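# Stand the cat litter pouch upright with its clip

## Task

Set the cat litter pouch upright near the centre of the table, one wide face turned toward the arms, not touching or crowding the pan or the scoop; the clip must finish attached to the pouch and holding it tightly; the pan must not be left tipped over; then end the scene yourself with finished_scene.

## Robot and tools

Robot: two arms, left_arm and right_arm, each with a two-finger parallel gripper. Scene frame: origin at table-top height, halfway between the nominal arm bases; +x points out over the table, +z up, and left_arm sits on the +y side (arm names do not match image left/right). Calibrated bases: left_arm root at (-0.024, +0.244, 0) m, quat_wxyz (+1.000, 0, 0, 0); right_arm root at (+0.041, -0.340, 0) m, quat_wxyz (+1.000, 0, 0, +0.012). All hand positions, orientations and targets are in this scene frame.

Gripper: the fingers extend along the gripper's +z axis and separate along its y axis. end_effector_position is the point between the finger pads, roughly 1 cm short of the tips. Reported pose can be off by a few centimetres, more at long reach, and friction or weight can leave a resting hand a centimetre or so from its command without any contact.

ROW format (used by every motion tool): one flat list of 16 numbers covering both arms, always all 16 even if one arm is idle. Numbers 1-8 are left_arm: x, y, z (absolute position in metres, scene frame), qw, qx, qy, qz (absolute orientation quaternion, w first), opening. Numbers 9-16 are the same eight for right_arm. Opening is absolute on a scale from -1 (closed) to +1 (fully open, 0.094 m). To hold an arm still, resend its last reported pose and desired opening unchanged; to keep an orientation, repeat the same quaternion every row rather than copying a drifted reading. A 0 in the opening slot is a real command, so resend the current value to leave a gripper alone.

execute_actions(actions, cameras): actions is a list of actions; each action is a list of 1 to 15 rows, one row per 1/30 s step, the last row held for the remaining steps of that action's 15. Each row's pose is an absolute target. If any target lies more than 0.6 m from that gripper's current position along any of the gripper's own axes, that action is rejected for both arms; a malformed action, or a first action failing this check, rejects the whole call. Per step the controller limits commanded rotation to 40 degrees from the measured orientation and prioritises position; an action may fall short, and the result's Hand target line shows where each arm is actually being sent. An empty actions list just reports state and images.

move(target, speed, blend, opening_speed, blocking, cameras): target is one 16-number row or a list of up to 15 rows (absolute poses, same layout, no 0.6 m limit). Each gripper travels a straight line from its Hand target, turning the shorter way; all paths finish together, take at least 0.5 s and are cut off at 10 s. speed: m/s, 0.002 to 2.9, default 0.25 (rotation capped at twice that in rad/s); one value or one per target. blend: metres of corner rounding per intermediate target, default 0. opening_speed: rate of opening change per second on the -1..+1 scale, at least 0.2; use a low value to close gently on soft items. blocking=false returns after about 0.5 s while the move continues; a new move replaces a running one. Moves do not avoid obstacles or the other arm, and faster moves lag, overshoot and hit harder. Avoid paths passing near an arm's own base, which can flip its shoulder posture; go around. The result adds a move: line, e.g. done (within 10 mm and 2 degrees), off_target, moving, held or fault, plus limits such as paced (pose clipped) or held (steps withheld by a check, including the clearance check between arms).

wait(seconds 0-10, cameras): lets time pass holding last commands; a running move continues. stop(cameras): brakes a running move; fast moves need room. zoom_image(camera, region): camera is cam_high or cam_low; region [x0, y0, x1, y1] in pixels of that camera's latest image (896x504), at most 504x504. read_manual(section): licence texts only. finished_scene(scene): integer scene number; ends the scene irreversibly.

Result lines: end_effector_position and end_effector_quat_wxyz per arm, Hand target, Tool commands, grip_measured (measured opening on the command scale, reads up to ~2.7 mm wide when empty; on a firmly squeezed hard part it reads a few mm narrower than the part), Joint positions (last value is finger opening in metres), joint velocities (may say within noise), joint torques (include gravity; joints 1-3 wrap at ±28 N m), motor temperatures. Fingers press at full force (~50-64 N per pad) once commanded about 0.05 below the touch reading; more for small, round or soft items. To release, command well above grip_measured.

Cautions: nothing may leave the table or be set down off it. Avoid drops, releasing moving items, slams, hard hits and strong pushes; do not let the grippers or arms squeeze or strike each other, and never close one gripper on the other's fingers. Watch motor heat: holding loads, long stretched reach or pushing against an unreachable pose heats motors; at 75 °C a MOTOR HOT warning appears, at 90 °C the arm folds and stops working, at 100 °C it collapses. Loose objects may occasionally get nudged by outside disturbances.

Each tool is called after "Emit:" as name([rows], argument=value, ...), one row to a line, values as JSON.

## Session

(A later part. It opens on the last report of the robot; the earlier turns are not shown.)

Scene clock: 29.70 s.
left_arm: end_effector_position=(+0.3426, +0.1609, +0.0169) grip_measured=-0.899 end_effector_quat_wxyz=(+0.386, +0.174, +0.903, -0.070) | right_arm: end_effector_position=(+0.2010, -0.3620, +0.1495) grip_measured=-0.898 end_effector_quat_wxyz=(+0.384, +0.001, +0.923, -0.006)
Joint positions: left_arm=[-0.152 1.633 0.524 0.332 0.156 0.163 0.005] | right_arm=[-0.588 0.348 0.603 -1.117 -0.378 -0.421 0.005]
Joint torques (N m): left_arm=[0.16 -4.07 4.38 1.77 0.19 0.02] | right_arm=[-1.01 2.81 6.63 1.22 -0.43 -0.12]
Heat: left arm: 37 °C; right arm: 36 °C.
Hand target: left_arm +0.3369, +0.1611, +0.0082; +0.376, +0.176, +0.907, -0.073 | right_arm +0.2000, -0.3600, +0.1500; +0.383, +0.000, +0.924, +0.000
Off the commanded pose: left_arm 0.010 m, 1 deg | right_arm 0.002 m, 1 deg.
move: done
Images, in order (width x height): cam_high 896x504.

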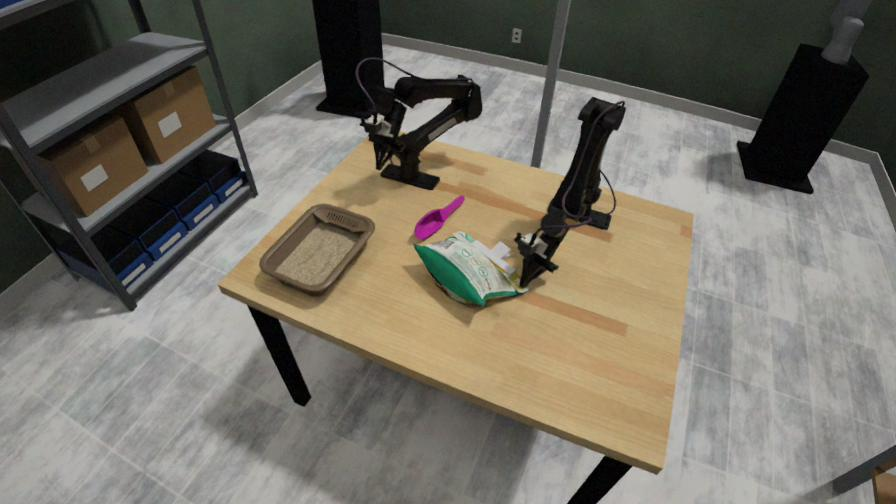

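Emit:
move([
  [0.333,0.165,0.06,0.3756,0.1763,0.9069,-0.0730,-0.9,0.20,-0.36,0.15,0.3827,0,0.9239,0,-0.9],
  [0.28,0.22,0.10,0.3756,0.1763,0.9069,-0.0730,-0.9,0.20,-0.36,0.15,0.3827,0,0.9239,0,-0.9],
], speed=[0.06,0.2], cameras=["cam_high"])

Emit:
zoom_image(camera="cam_high", region=[440, 200, 560, 320])

Scene clock: 32.10 s.
left_arm: end_effector_position=(+0.2839, +0.2208, +0.0994) grip_measured=-0.899 end_effector_quat_wxyz=(+0.376, +0.175, +0.907, -0.068) | right_arm: end_effector_position=(+0.2010, -0.3620, +0.1495) grip_measured=-0.898 end_effector_quat_wxyz=(+0.384, +0.000, +0.923, -0.006)
Joint positions: left_arm=[0.111 1.122 0.566 -0.29 0.333 0.365 0.005] | right_arm=[-0.588 0.348 0.603 -1.117 -0.378 -0.422 0.005]
Joint torques (N m): left_arm=[0.51 -3.29 6.82 1.5 0.31 0.07] | right_arm=[-0.91 2.73 6.49 1.19 -0.38 -0.11]
Heat: left arm: 37 °C; right arm: 36 °C.
Hand target: left_arm +0.2801, +0.2200, +0.0999; +0.376, +0.176, +0.907, -0.073 | right_arm +0.2000, -0.3600, +0.1500; +0.383, +0.000, +0.924, +0.000
Off the commanded pose: left_arm 0.004 m, 1 deg | right_arm 0.002 m, 1 deg.
move: done
Images, in order (width x height): cam_high 896x504.

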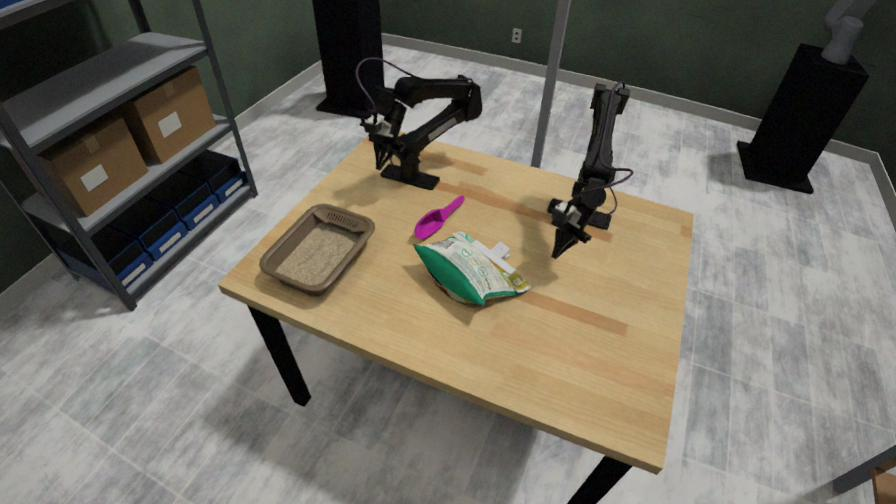

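Scaled by 4.200.

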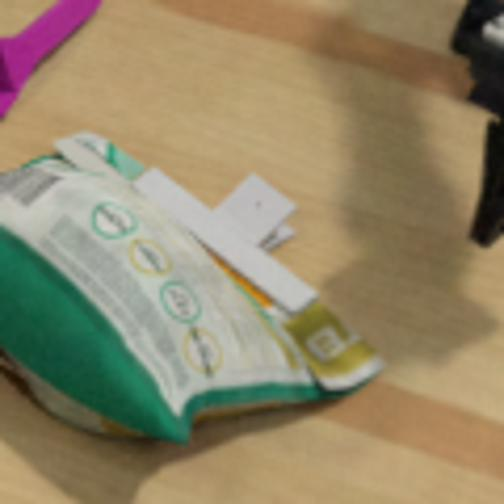

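Emit:
move([
  [0.30,0.18,0.10,0.2796,-0.4843,0.7180,-0.4146,-0.574,0.20,-0.10,0.16,0.3536,0.6124,0.6124,0.3536,-0.574],
  [0.310,0.172,0.06,0.2796,-0.4843,0.7180,-0.4146,-0.574,0.213,-0.056,0.06,0.3536,0.6124,0.6124,0.3536,-0.574],
], speed=[0.2,0.1], cameras=["all"])

Emit:
zoom_image(camera="cam_high", region=[400, 180, 560, 320])

Scene clock: 41.33 s.
left_arm: end_effector_position=(+0.3128, +0.1722, +0.0652) grip_measured=-0.575 end_effector_quat_wxyz=(+0.281, -0.483, +0.715, -0.420) | right_arm: end_effector_position=(+0.2148, -0.0505, +0.0659) grip_measured=-0.576 end_effector_quat_wxyz=(+0.375, +0.453, +0.638, +0.498)
Joint positions: left_arm=[-0.074 1.362 0.278 0.549 0.272 -1.417 0.02] | right_arm=[1.508 1.791 0.392 0.805 1.16 2.096 0.02]
Joint torques (N m): left_arm=[-0.65 -2.52 4.89 2 -0.04 0.03] | right_arm=[0.75 -4.59 2.84 1.23 0.47 0]
Heat: left arm: 37 °C; right arm: 36 °C.
Hand target: left_arm +0.3099, +0.1720, +0.0601; +0.279, -0.484, +0.718, -0.415 | right_arm +0.2135, -0.0560, +0.0602; +0.388, +0.446, +0.643, +0.487
Off the commanded pose: left_arm 0.006 m, 1 deg | right_arm 0.008 m, 25 deg.
joint sent to its limit (right arm) — joint 6 (wrist roll), upper limit. The joint targets are off in orientation, not in position.
move: off_target (right_arm)

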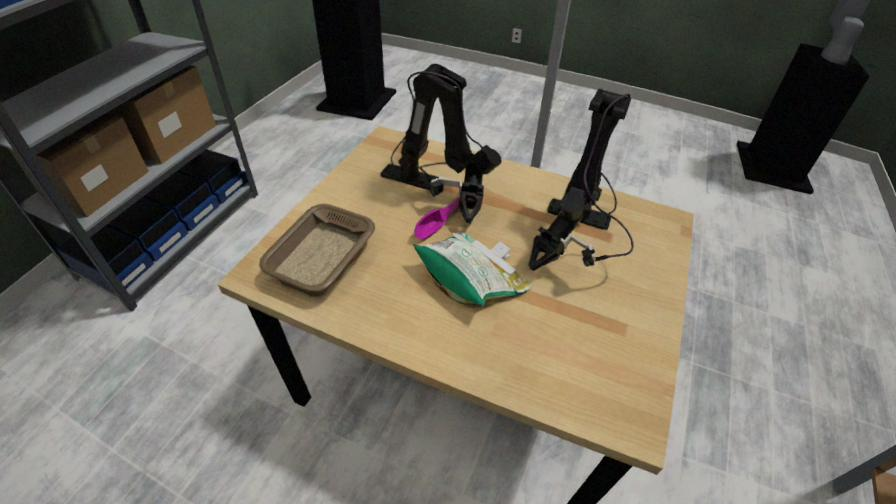

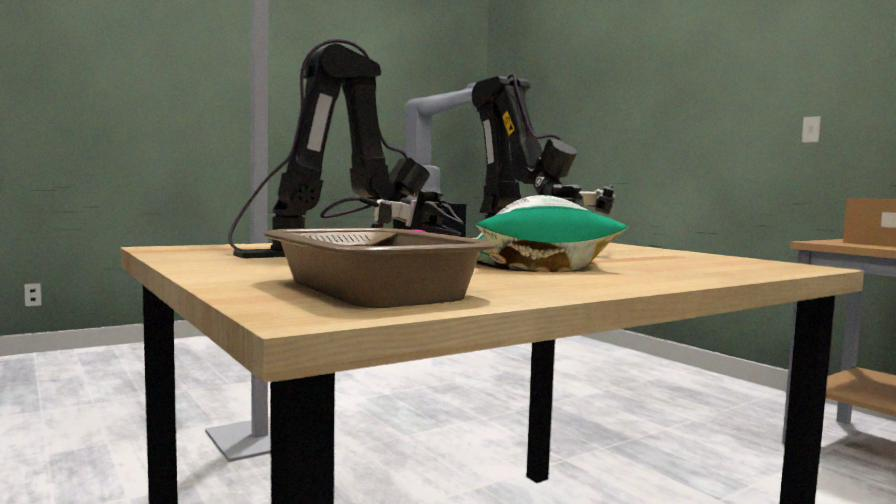

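Scaled by 3.150.

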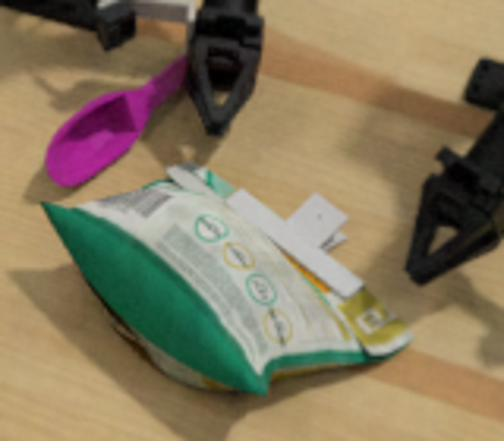

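Emit:
move([
  [0.312,0.172,0.06,0.2796,-0.4843,0.7180,-0.4146,-0.574,0.20,-0.10,0.18,0.3536,0.6124,0.6124,0.3536,-0.574],
  [0.312,0.172,0.06,0.2796,-0.4843,0.7180,-0.4146,-0.574,0.20,-0.10,0.18,0.3827,0,0.9239,0,-0.574],
  [0.312,0.172,0.06,0.2796,-0.4843,0.7180,-0.4146,-0.574,0.20,-0.08,0.18,0.3831,-0.6635,0.5567,-0.3214,-0.574],
  [0.310,0.172,0.06,0.2796,-0.4843,0.7180,-0.4146,-0.574,0.210,-0.063,0.06,0.3831,-0.6635,0.5567,-0.3214,-0.574],
], speed=[0.4,0.8,0.8,0.15], cameras=["all"])

Emit:
zoom_image(camera="cam_high", region=[400, 180, 560, 320])

Scene clock: 46.77 s.
left_arm: end_effector_position=(+0.3127, +0.1722, +0.0629) grip_measured=-0.575 end_effector_quat_wxyz=(+0.279, -0.484, +0.716, -0.418) | right_arm: end_effector_position=(+0.2077, -0.0572, +0.0653) grip_measured=-0.576 end_effector_quat_wxyz=(-0.387, +0.665, -0.554, +0.317)
Joint positions: left_arm=[-0.074 1.372 0.278 0.553 0.272 -1.417 0.02] | right_arm=[1.483 1.623 0.679 -0.217 0.994 -0.469 0.02]
Joint torques (N m): left_arm=[-0.46 -3.58 4.85 1.97 -0.09 0.01] | right_arm=[-0.84 -5.5 3.49 0.94 0.5 0.05]
Heat: left arm: 37 °C; right arm: 36 °C.
Hand target: left_arm +0.3100, +0.1720, +0.0600; +0.279, -0.484, +0.718, -0.415 | right_arm +0.2099, -0.0630, +0.0601; -0.383, +0.663, -0.557, +0.321
Off the commanded pose: left_arm 0.004 m, 0 deg | right_arm 0.008 m, 1 deg.
move: done

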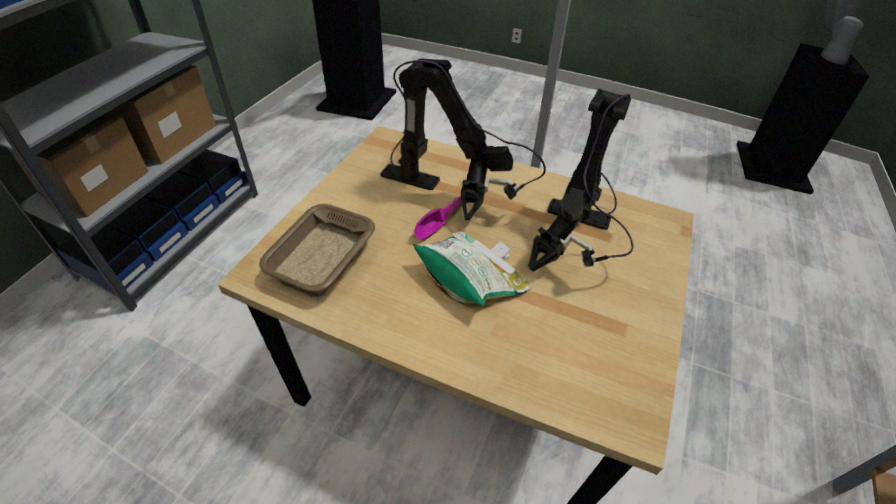

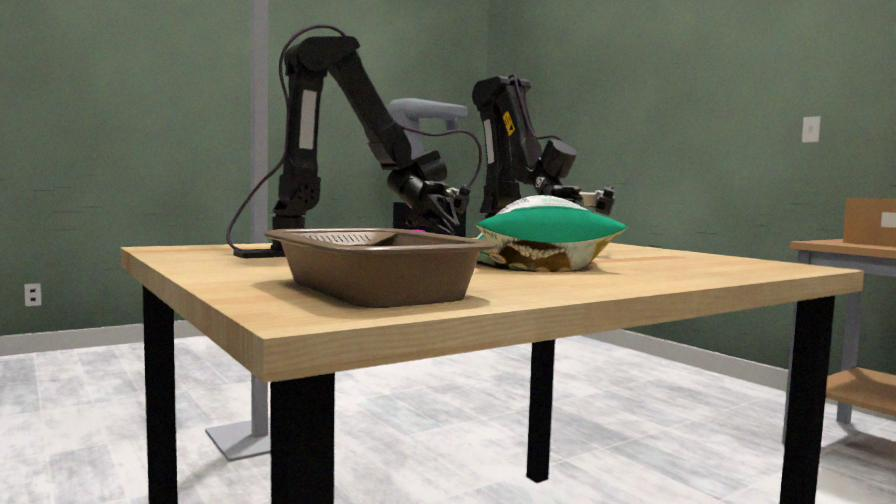

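Scaled by 3.150.

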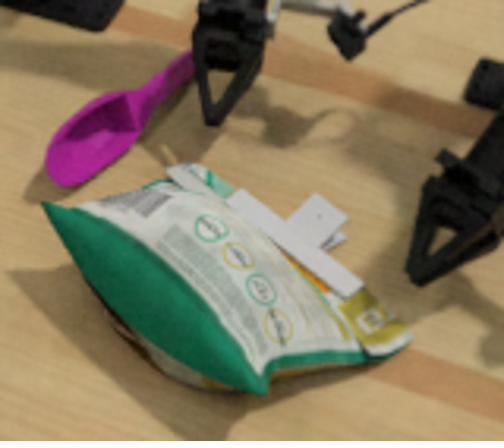

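Emit:
move(target=[0.308,0.172,0.016,0.2796,-0.4843,0.7180,-0.4146,-0.574,0.210,-0.066,0.014,0.3831,-0.6635,0.5567,-0.3214,-0.574], speed=0.06, cameras=["all"])

Emit:
zoom_image(camera="cam_high", region=[420, 190, 560, 310])

Scene clock: 48.53 s.
left_arm: end_effector_position=(+0.3116, +0.1723, +0.0211) grip_measured=-0.575 end_effector_quat_wxyz=(+0.281, -0.483, +0.715, -0.420) | right_arm: end_effector_position=(+0.2076, -0.0596, +0.0201) grip_measured=-0.576 end_effector_quat_wxyz=(-0.389, +0.664, -0.555, +0.316)
Joint positions: left_arm=[-0.074 1.67 0.204 0.935 0.272 -1.418 0.02] | right_arm=[1.483 1.778 0.596 0.026 0.996 -0.471 0.02]
Joint torques (N m): left_arm=[-0.5 -3.4 3.3 1.98 -0.05 0] | right_arm=[-1.17 -5.24 2.73 0.93 0.5 -0.06]
Heat: left arm: 37 °C; right arm: 36 °C.
Hand target: left_arm +0.3079, +0.1720, +0.0161; +0.279, -0.484, +0.718, -0.415 | right_arm +0.2098, -0.0662, +0.0141; -0.383, +0.664, -0.557, +0.322
Off the commanded pose: left_arm 0.006 m, 1 deg | right_arm 0.009 m, 1 deg.
move: done

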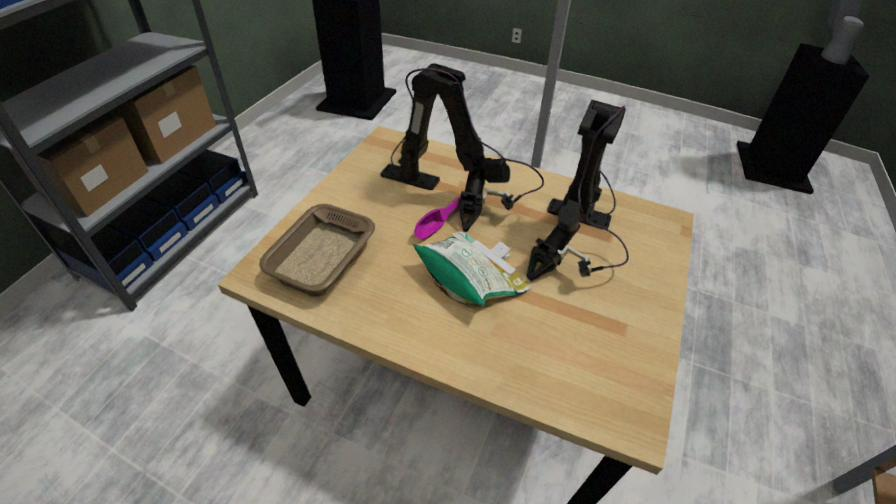

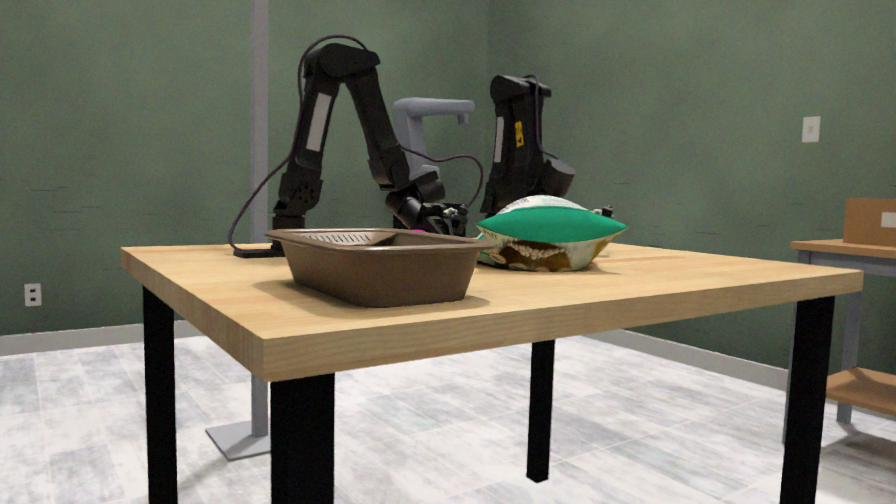

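Scaled by 3.600.

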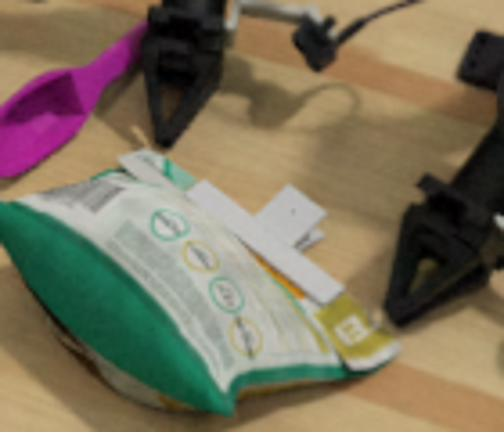

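Emit:
move([
  [0.302,0.158,0.016,0.2796,-0.4843,0.7180,-0.4146,-0.574,0.210,-0.066,0.014,0.3831,-0.6635,0.5567,-0.3214,-0.574],
  [0.318,0.1515,0.016,0.2796,-0.4843,0.7180,-0.4146,-0.574,0.225,-0.064,0.014,0.3831,-0.6635,0.5567,-0.3214,-0.574],
], speed=0.04, cameras=["all"])

Emit:
zoom_image(camera="cam_high", region=[420, 190, 560, 310])

Scene clock: 50.40 s.
left_arm: end_effector_position=(+0.3145, +0.1523, +0.0172) grip_measured=-0.575 end_effector_quat_wxyz=(+0.278, -0.484, +0.717, -0.418) | right_arm: end_effector_position=(+0.2238, -0.0581, +0.0205) grip_measured=-0.576 end_effector_quat_wxyz=(-0.389, +0.663, -0.555, +0.317)
Joint positions: left_arm=[-0.172 1.71 0.225 0.955 0.189 -1.469 0.02] | right_arm=[1.421 1.782 0.587 0.121 0.972 -0.567 0.02]
Joint torques (N m): left_arm=[-0.53 -3.33 5.2 1.85 -0.06 0.04] | right_arm=[-0.61 -5.37 3.12 1.01 0.43 0.06]
Heat: left arm: 37 °C; right arm: 36 °C.
Hand target: left_arm +0.3178, +0.1515, +0.0159; +0.279, -0.484, +0.718, -0.415 | right_arm +0.2249, -0.0641, +0.0142; -0.383, +0.663, -0.557, +0.321
Off the commanded pose: left_arm 0.004 m, 0 deg | right_arm 0.009 m, 1 deg.
move: done

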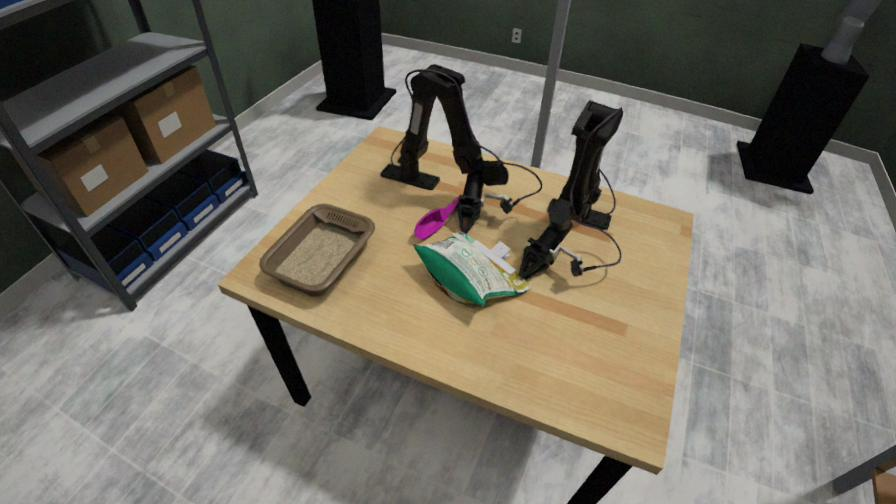

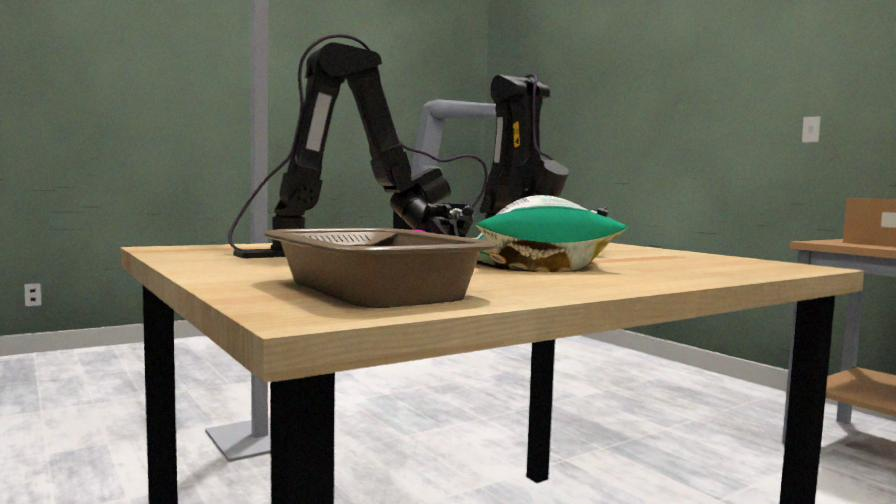

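Scaled by 3.600.

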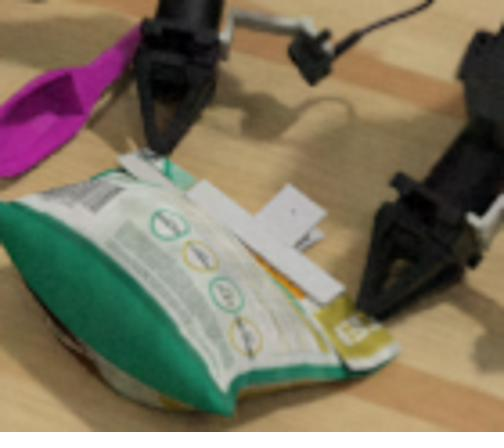

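Emit:
move(target=[0.334,0.145,0.018,0.2796,-0.4843,0.7180,-0.4146,-0.574,0.240,-0.061,0.014,0.3831,-0.6635,0.5567,-0.3214,-0.574], speed=0.03, cameras=["all"])

Emit:
zoom_image(camera="cam_high", region=[420, 190, 560, 310])

Scene clock: 51.67 s.
left_arm: end_effector_position=(+0.3287, +0.1465, +0.0177) grip_measured=-0.575 end_effector_quat_wxyz=(+0.276, -0.485, +0.717, -0.417) | right_arm: end_effector_position=(+0.2385, -0.0559, +0.0199) grip_measured=-0.576 end_effector_quat_wxyz=(-0.388, +0.664, -0.554, +0.318)
Joint positions: left_arm=[-0.188 1.741 0.287 0.921 0.175 -1.477 0.02] | right_arm=[1.366 1.796 0.587 0.2 0.944 -0.652 0.02]
Joint torques (N m): left_arm=[-0.44 -4.1 5.85 1.83 -0.08 0.04] | right_arm=[-0.81 -5.29 3.25 1.13 0.34 0.01]
Heat: left arm: 37 °C; right arm: 36 °C.
Hand target: left_arm +0.3338, +0.1450, +0.0180; +0.279, -0.484, +0.718, -0.415 | right_arm +0.2399, -0.0611, +0.0141; -0.383, +0.663, -0.557, +0.321
Off the commanded pose: left_arm 0.006 m, 0 deg | right_arm 0.008 m, 1 deg.
move: done

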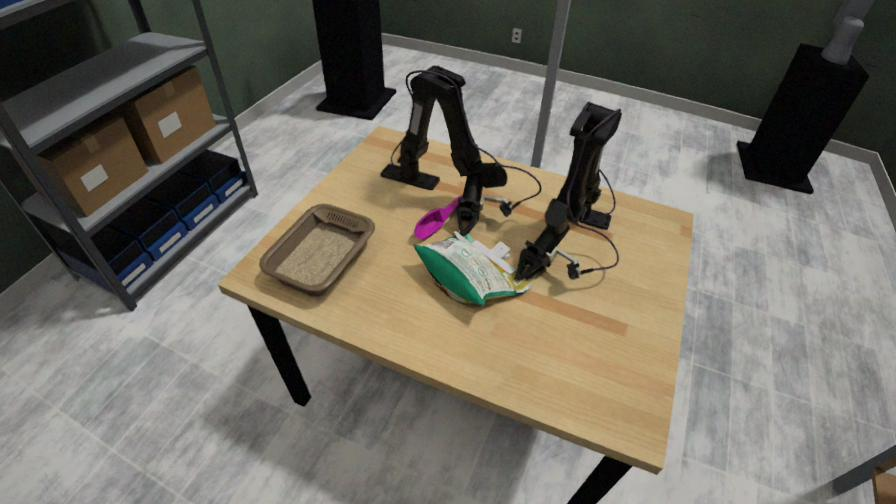

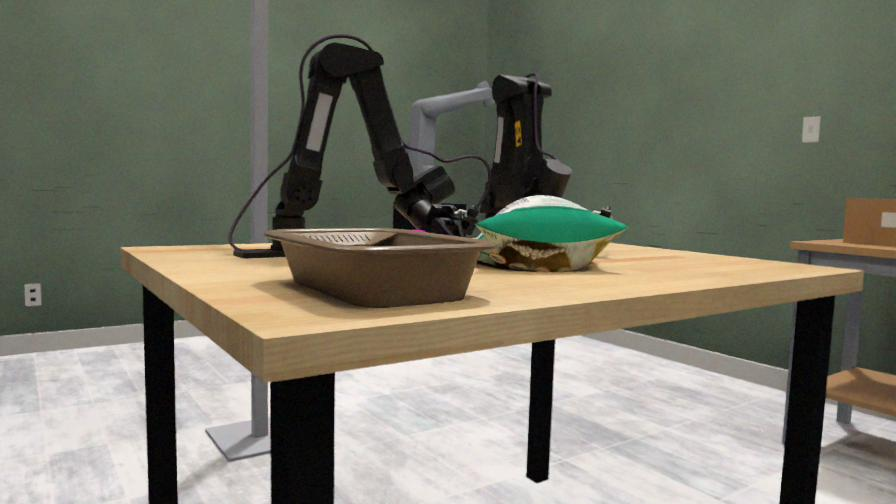

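Scaled by 3.600.

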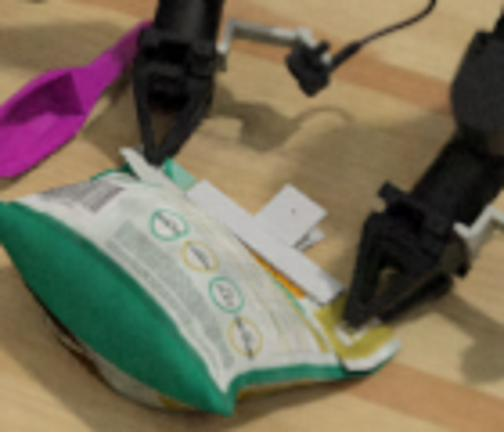

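Emit:
zoom_image(camera="cam_high", region=[445, 220, 485, 250])

Emit:
zoom_image(camera="cam_high", region=[500, 260, 540, 290])

Scaled by 12.600.

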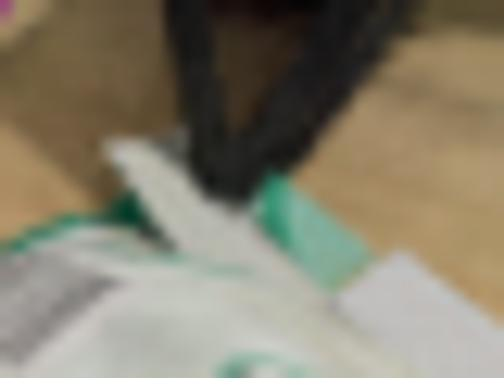

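Scaled by 12.600.

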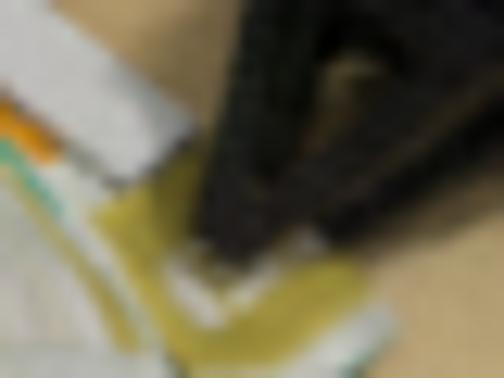

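Emit:
move(target=[0.339,0.143,0.019,0.2796,-0.4843,0.7180,-0.4146,-0.574,0.254,-0.059,0.014,0.3831,-0.6635,0.5567,-0.3214,-0.574], speed=0.03, cameras=["all"])

Emit:
zoom_image(camera="cam_high", region=[445, 220, 485, 250])

Emit:
zoom_image(camera="cam_high", region=[420, 190, 560, 310])

Scene clock: 52.97 s.
left_arm: end_effector_position=(+0.3325, +0.1450, +0.0172) grip_measured=-0.575 end_effector_quat_wxyz=(+0.275, -0.487, +0.718, -0.414) | right_arm: end_effector_position=(+0.2528, -0.0555, +0.0200) grip_measured=-0.576 end_effector_quat_wxyz=(-0.387, +0.663, -0.554, +0.321)
Joint positions: left_arm=[-0.192 1.747 0.307 0.901 0.17 -1.479 0.02] | right_arm=[1.315 1.809 0.587 0.269 0.92 -0.724 0.02]
Joint torques (N m): left_arm=[-0.55 -4.1 5.97 1.89 -0.08 0.07] | right_arm=[-0.96 -5.37 3.58 1.22 0.31 0.03]
Motor temperatures (°C): left_arm=[30 34 37 36 29 30 28] | right_arm=[27 37 35 33 26 27 28]
Heat: left arm: 37 °C; right arm: 37 °C.
Hand target: left_arm +0.3388, +0.1429, +0.0192; +0.280, -0.484, +0.718, -0.415 | right_arm +0.2540, -0.0591, +0.0141; -0.383, +0.663, -0.557, +0.321
Off the commanded pose: left_arm 0.007 m, 1 deg | right_arm 0.007 m, 1 deg.
move: done

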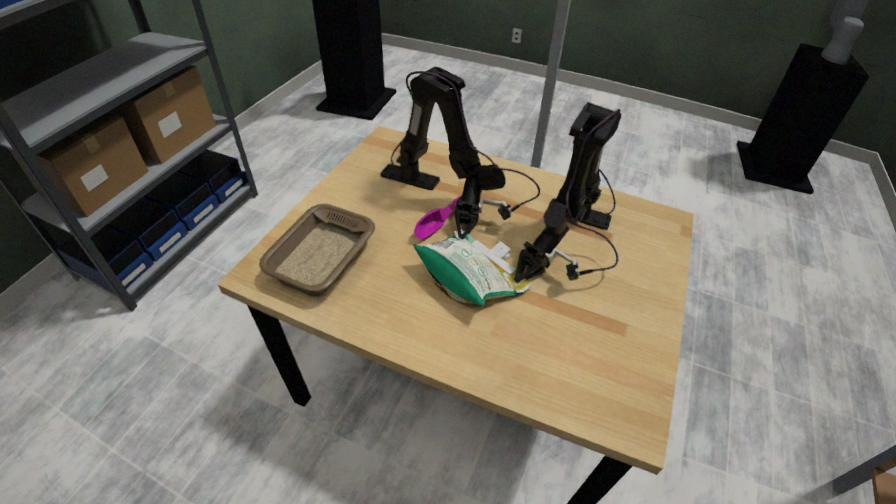

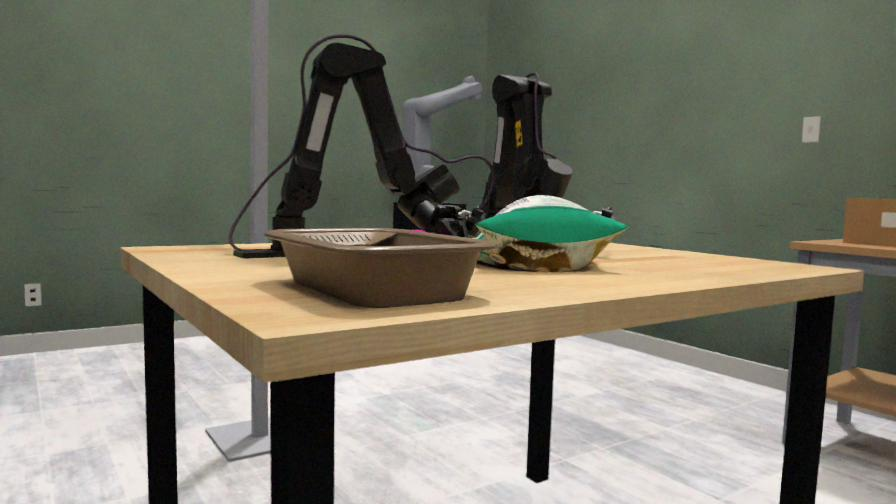

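Scaled by 12.600.

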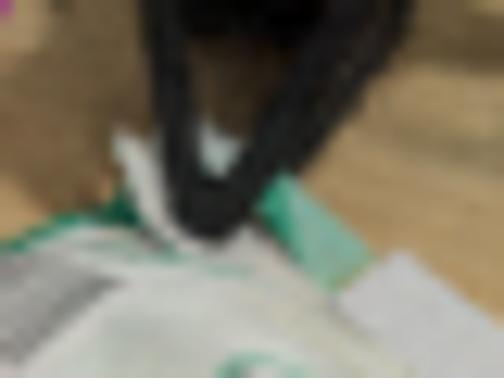

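Scaled by 3.600.

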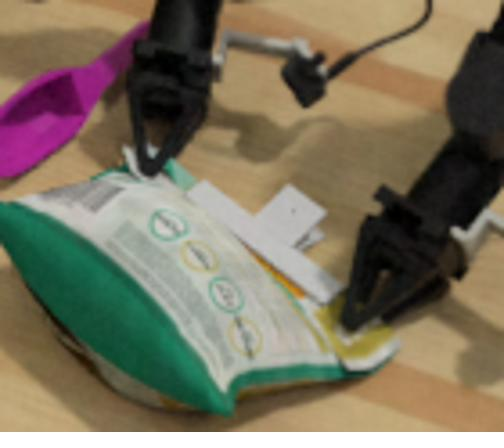

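Emit:
move(target=[0.339,0.143,0.020,0.2796,-0.4843,0.7180,-0.4146,-0.82,0.254,-0.059,0.016,0.3831,-0.6635,0.5567,-0.3214,-0.82], speed=0.03, opening_speed=0.3, cameras=["all"])

Emit:
zoom_image(camera="cam_high", region=[420, 190, 560, 310])

Scene clock: 54.13 s.
left_arm: end_effector_position=(+0.3314, +0.1457, +0.0150) grip_measured=-0.818 end_effector_quat_wxyz=(+0.273, -0.489, +0.720, -0.410) | right_arm: end_effector_position=(+0.2520, -0.0545, +0.0189) grip_measured=-0.818 end_effector_quat_wxyz=(-0.386, +0.666, -0.554, +0.317)
Joint positions: left_arm=[-0.192 1.747 0.307 0.891 0.167 -1.48 0.009] | right_arm=[1.315 1.809 0.587 0.269 0.911 -0.725 0.009]
Joint torques (N m): left_arm=[-0.55 -4.68 5.98 1.9 -0.05 0] | right_arm=[-0.85 -6.01 3.71 1.09 0.39 -0.01]
Heat: left arm: 37 °C; right arm: 37 °C.
Hand target: left_arm +0.3388, +0.1430, +0.0203; +0.280, -0.484, +0.718, -0.415 | right_arm +0.2540, -0.0590, +0.0160; -0.383, +0.663, -0.557, +0.321
Off the commanded pose: left_arm 0.010 m, 1 deg | right_arm 0.006 m, 1 deg.
move: done

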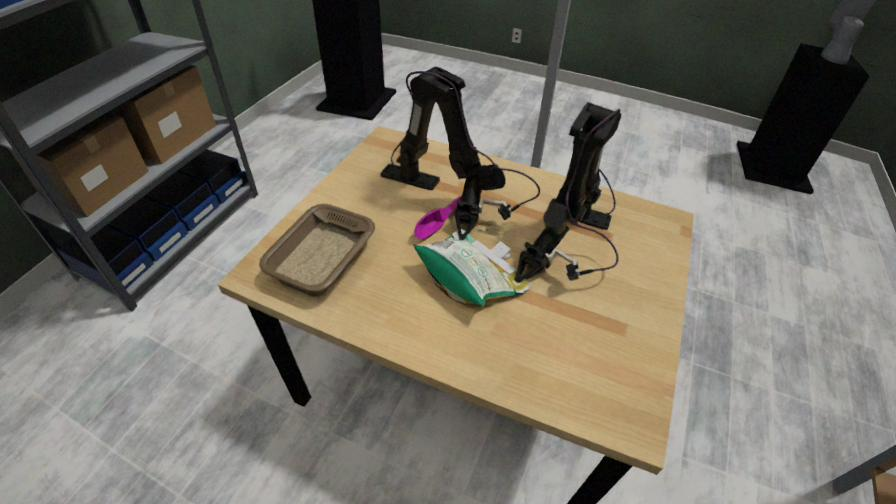

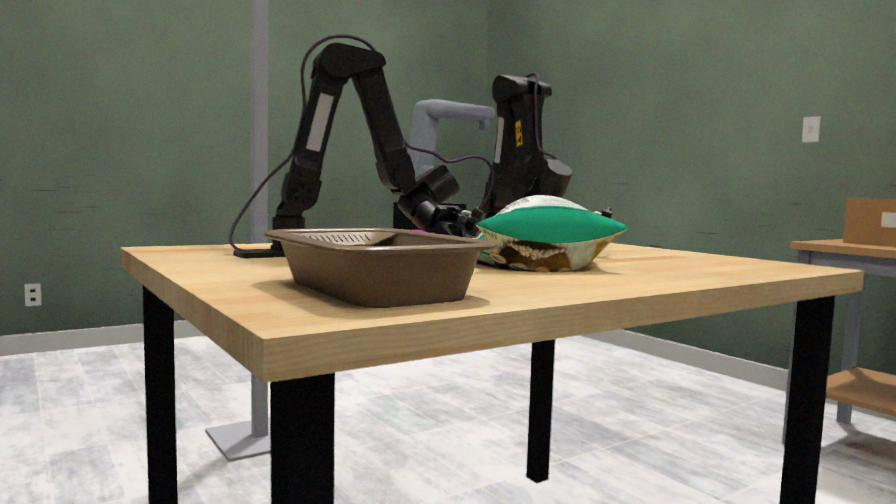

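Scaled by 3.600.

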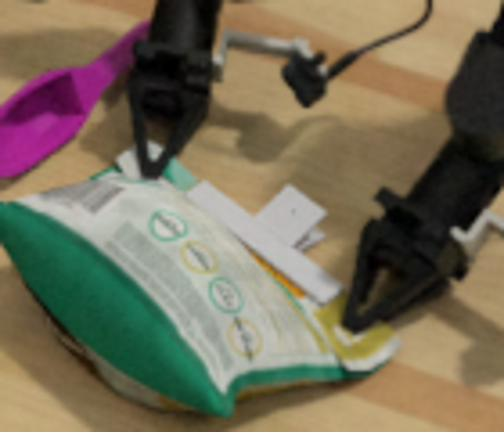

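Emit:
move(target=[0.336,0.143,0.042,0.3404,-0.4436,0.6577,-0.5047,-0.84,0.254,-0.058,0.042,0.4664,-0.6078,0.5099,-0.3913,-0.84], speed=0.04, opening_speed=0.3, cameras=["all"])

Emit:
zoom_image(camera="cam_high", region=[420, 190, 560, 310])

Scene clock: 58.27 s.
left_arm: end_effector_position=(+0.3342, +0.1433, +0.0332) grip_measured=-0.838 end_effector_quat_wxyz=(+0.331, -0.455, +0.666, -0.491) | right_arm: end_effector_position=(+0.2548, -0.0547, +0.0410) grip_measured=-0.838 end_effector_quat_wxyz=(-0.460, +0.618, -0.507, +0.385)
Joint positions: left_arm=[-0.192 1.986 0.216 1.46 0.178 -1.521 0.008] | right_arm=[1.365 1.904 0.485 0.739 1.11 -0.955 0.008]
Joint torques (N m): left_arm=[0.65 -4.79 2.17 2.63 0.2 0.09] | right_arm=[0.47 -5.72 2.61 1.57 0.62 0.05]
Heat: left arm: 37 °C; right arm: 37 °C.
Hand target: left_arm +0.3359, +0.1430, +0.0419; +0.340, -0.444, +0.658, -0.504 | right_arm +0.2539, -0.0581, +0.0419; -0.465, +0.608, -0.510, +0.391
Off the commanded pose: left_arm 0.009 m, 3 deg | right_arm 0.004 m, 2 deg.
move: off_target (left_arm)

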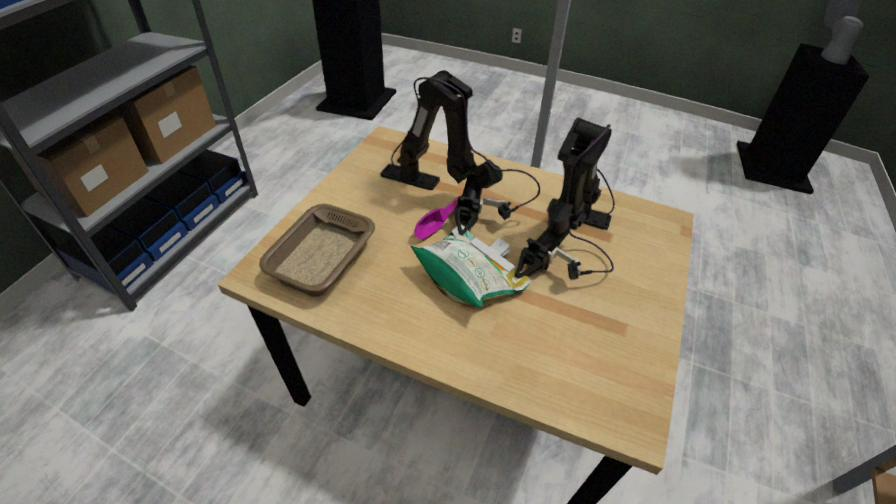

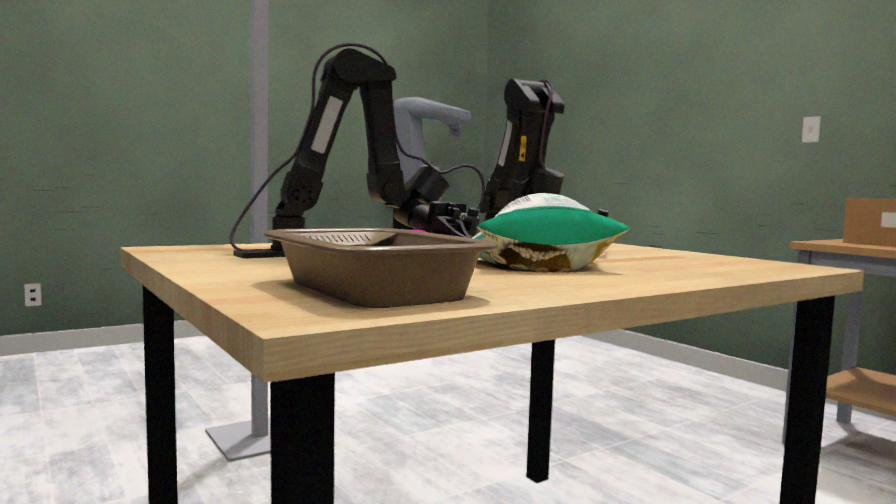

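Scaled by 3.600.

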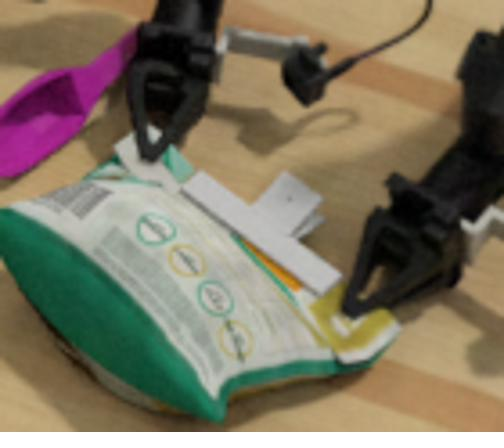

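Emit:
move(target=[0.338,0.143,0.080,0.3404,-0.4436,0.6577,-0.5047,-0.86,0.256,-0.058,0.072,0.4664,-0.6078,0.5099,-0.3913,-0.86], speed=0.04, opening_speed=0.3, cameras=["all"])

Emit:
zoom_image(camera="cam_high", region=[420, 190, 560, 310])

Scene clock: 60.07 s.
left_arm: end_effector_position=(+0.3314, +0.1439, +0.0614) grip_measured=-0.858 end_effector_quat_wxyz=(+0.325, -0.458, +0.669, -0.487) | right_arm: end_effector_position=(+0.2541, -0.0583, +0.0605) grip_measured=-0.857 end_effector_quat_wxyz=(-0.455, +0.624, -0.501, +0.391)
Joint positions: left_arm=[-0.189 1.711 0.216 1.168 0.184 -1.521 0.007] | right_arm=[1.365 1.792 0.485 0.621 1.11 -0.971 0.007]
Joint torques (N m): left_arm=[0.35 -6.74 4.97 2.24 0.14 0.06] | right_arm=[0.03 -8.17 4.44 1.3 0.54 0.04]
Heat: left arm: 37 °C; right arm: 37 °C.
Hand target: left_arm +0.3378, +0.1431, +0.0798; +0.341, -0.444, +0.658, -0.505 | right_arm +0.2560, -0.0581, +0.0717; -0.466, +0.608, -0.510, +0.391
Off the commanded pose: left_arm 0.020 m, 3 deg | right_arm 0.012 m, 3 deg.
move: off_target (left_arm, right_arm)

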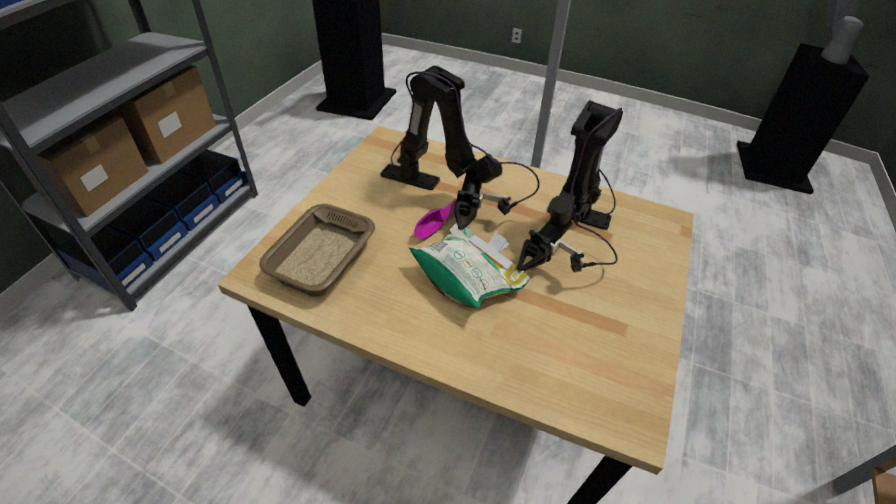

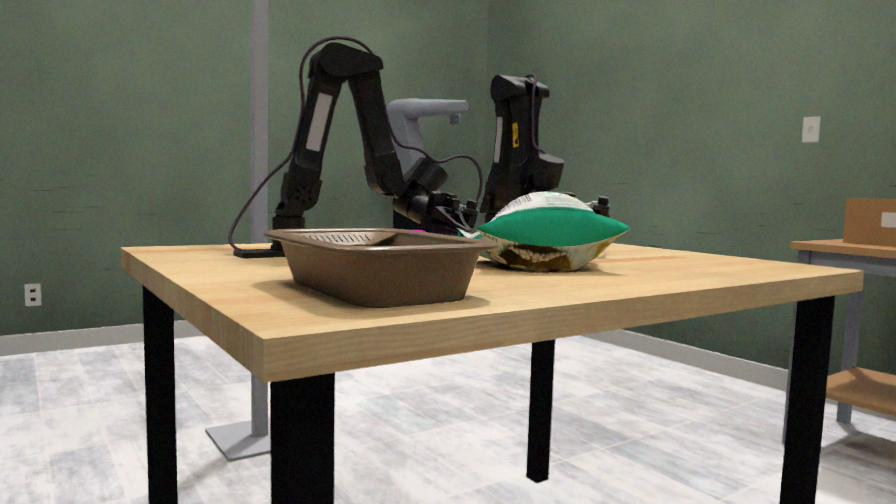

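Scaled by 3.600.

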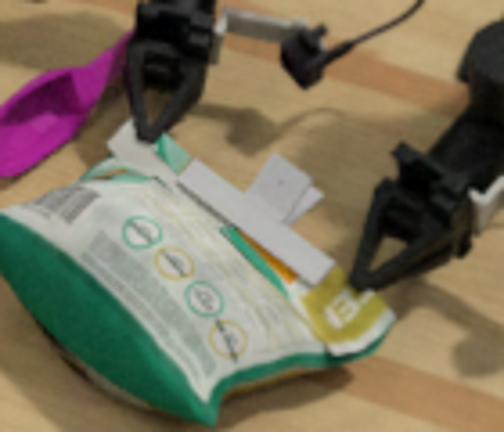

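Emit:
move(target=[0.338,0.143,0.080,0.3404,-0.4436,0.6577,-0.5047,-1,0.256,-0.058,0.072,0.4664,-0.6078,0.5099,-0.3913,-1], speed=0.04, opening_speed=0.2, cameras=["all"])

Emit:
zoom_image(camera="cam_high", region=[420, 190, 560, 310])

Scene clock: 61.10 s.
left_arm: end_effector_position=(+0.3308, +0.1448, +0.0591) grip_measured=-0.992 end_effector_quat_wxyz=(+0.322, -0.461, +0.671, -0.484) | right_arm: end_effector_position=(+0.2540, -0.0589, +0.0597) grip_measured=-0.984 end_effector_quat_wxyz=(-0.452, +0.626, -0.500, +0.392)
Joint positions: left_arm=[-0.187 1.711 0.216 1.159 0.184 -1.521 0] | right_arm=[1.365 1.792 0.485 0.614 1.11 -0.972 0.001]
Joint torques (N m): left_arm=[0.36 -6.8 5.15 2.34 0.14 0.04] | right_arm=[-0.08 -8.43 4.48 1.33 0.53 0.06]
Heat: left arm: 37 °C; right arm: 38 °C.
Hand target: left_arm +0.3376, +0.1430, +0.0797; +0.340, -0.444, +0.658, -0.505 | right_arm +0.2560, -0.0581, +0.0716; -0.466, +0.608, -0.510, +0.391
Off the commanded pose: left_arm 0.022 m, 4 deg | right_arm 0.013 m, 3 deg.
move: off_target (left_arm, right_arm)

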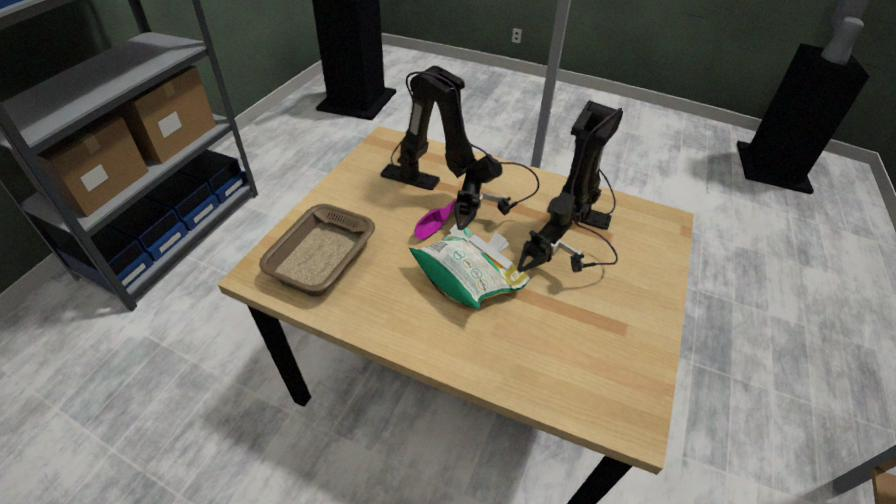

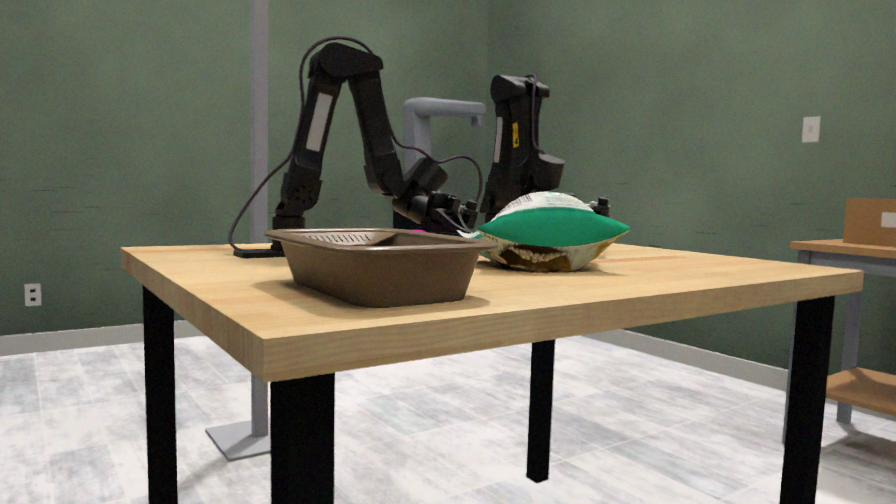

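Scaled by 3.600.

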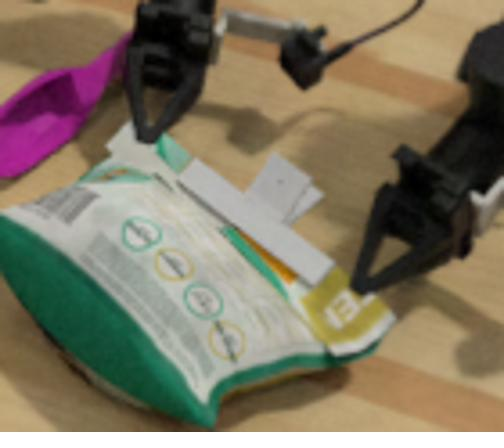

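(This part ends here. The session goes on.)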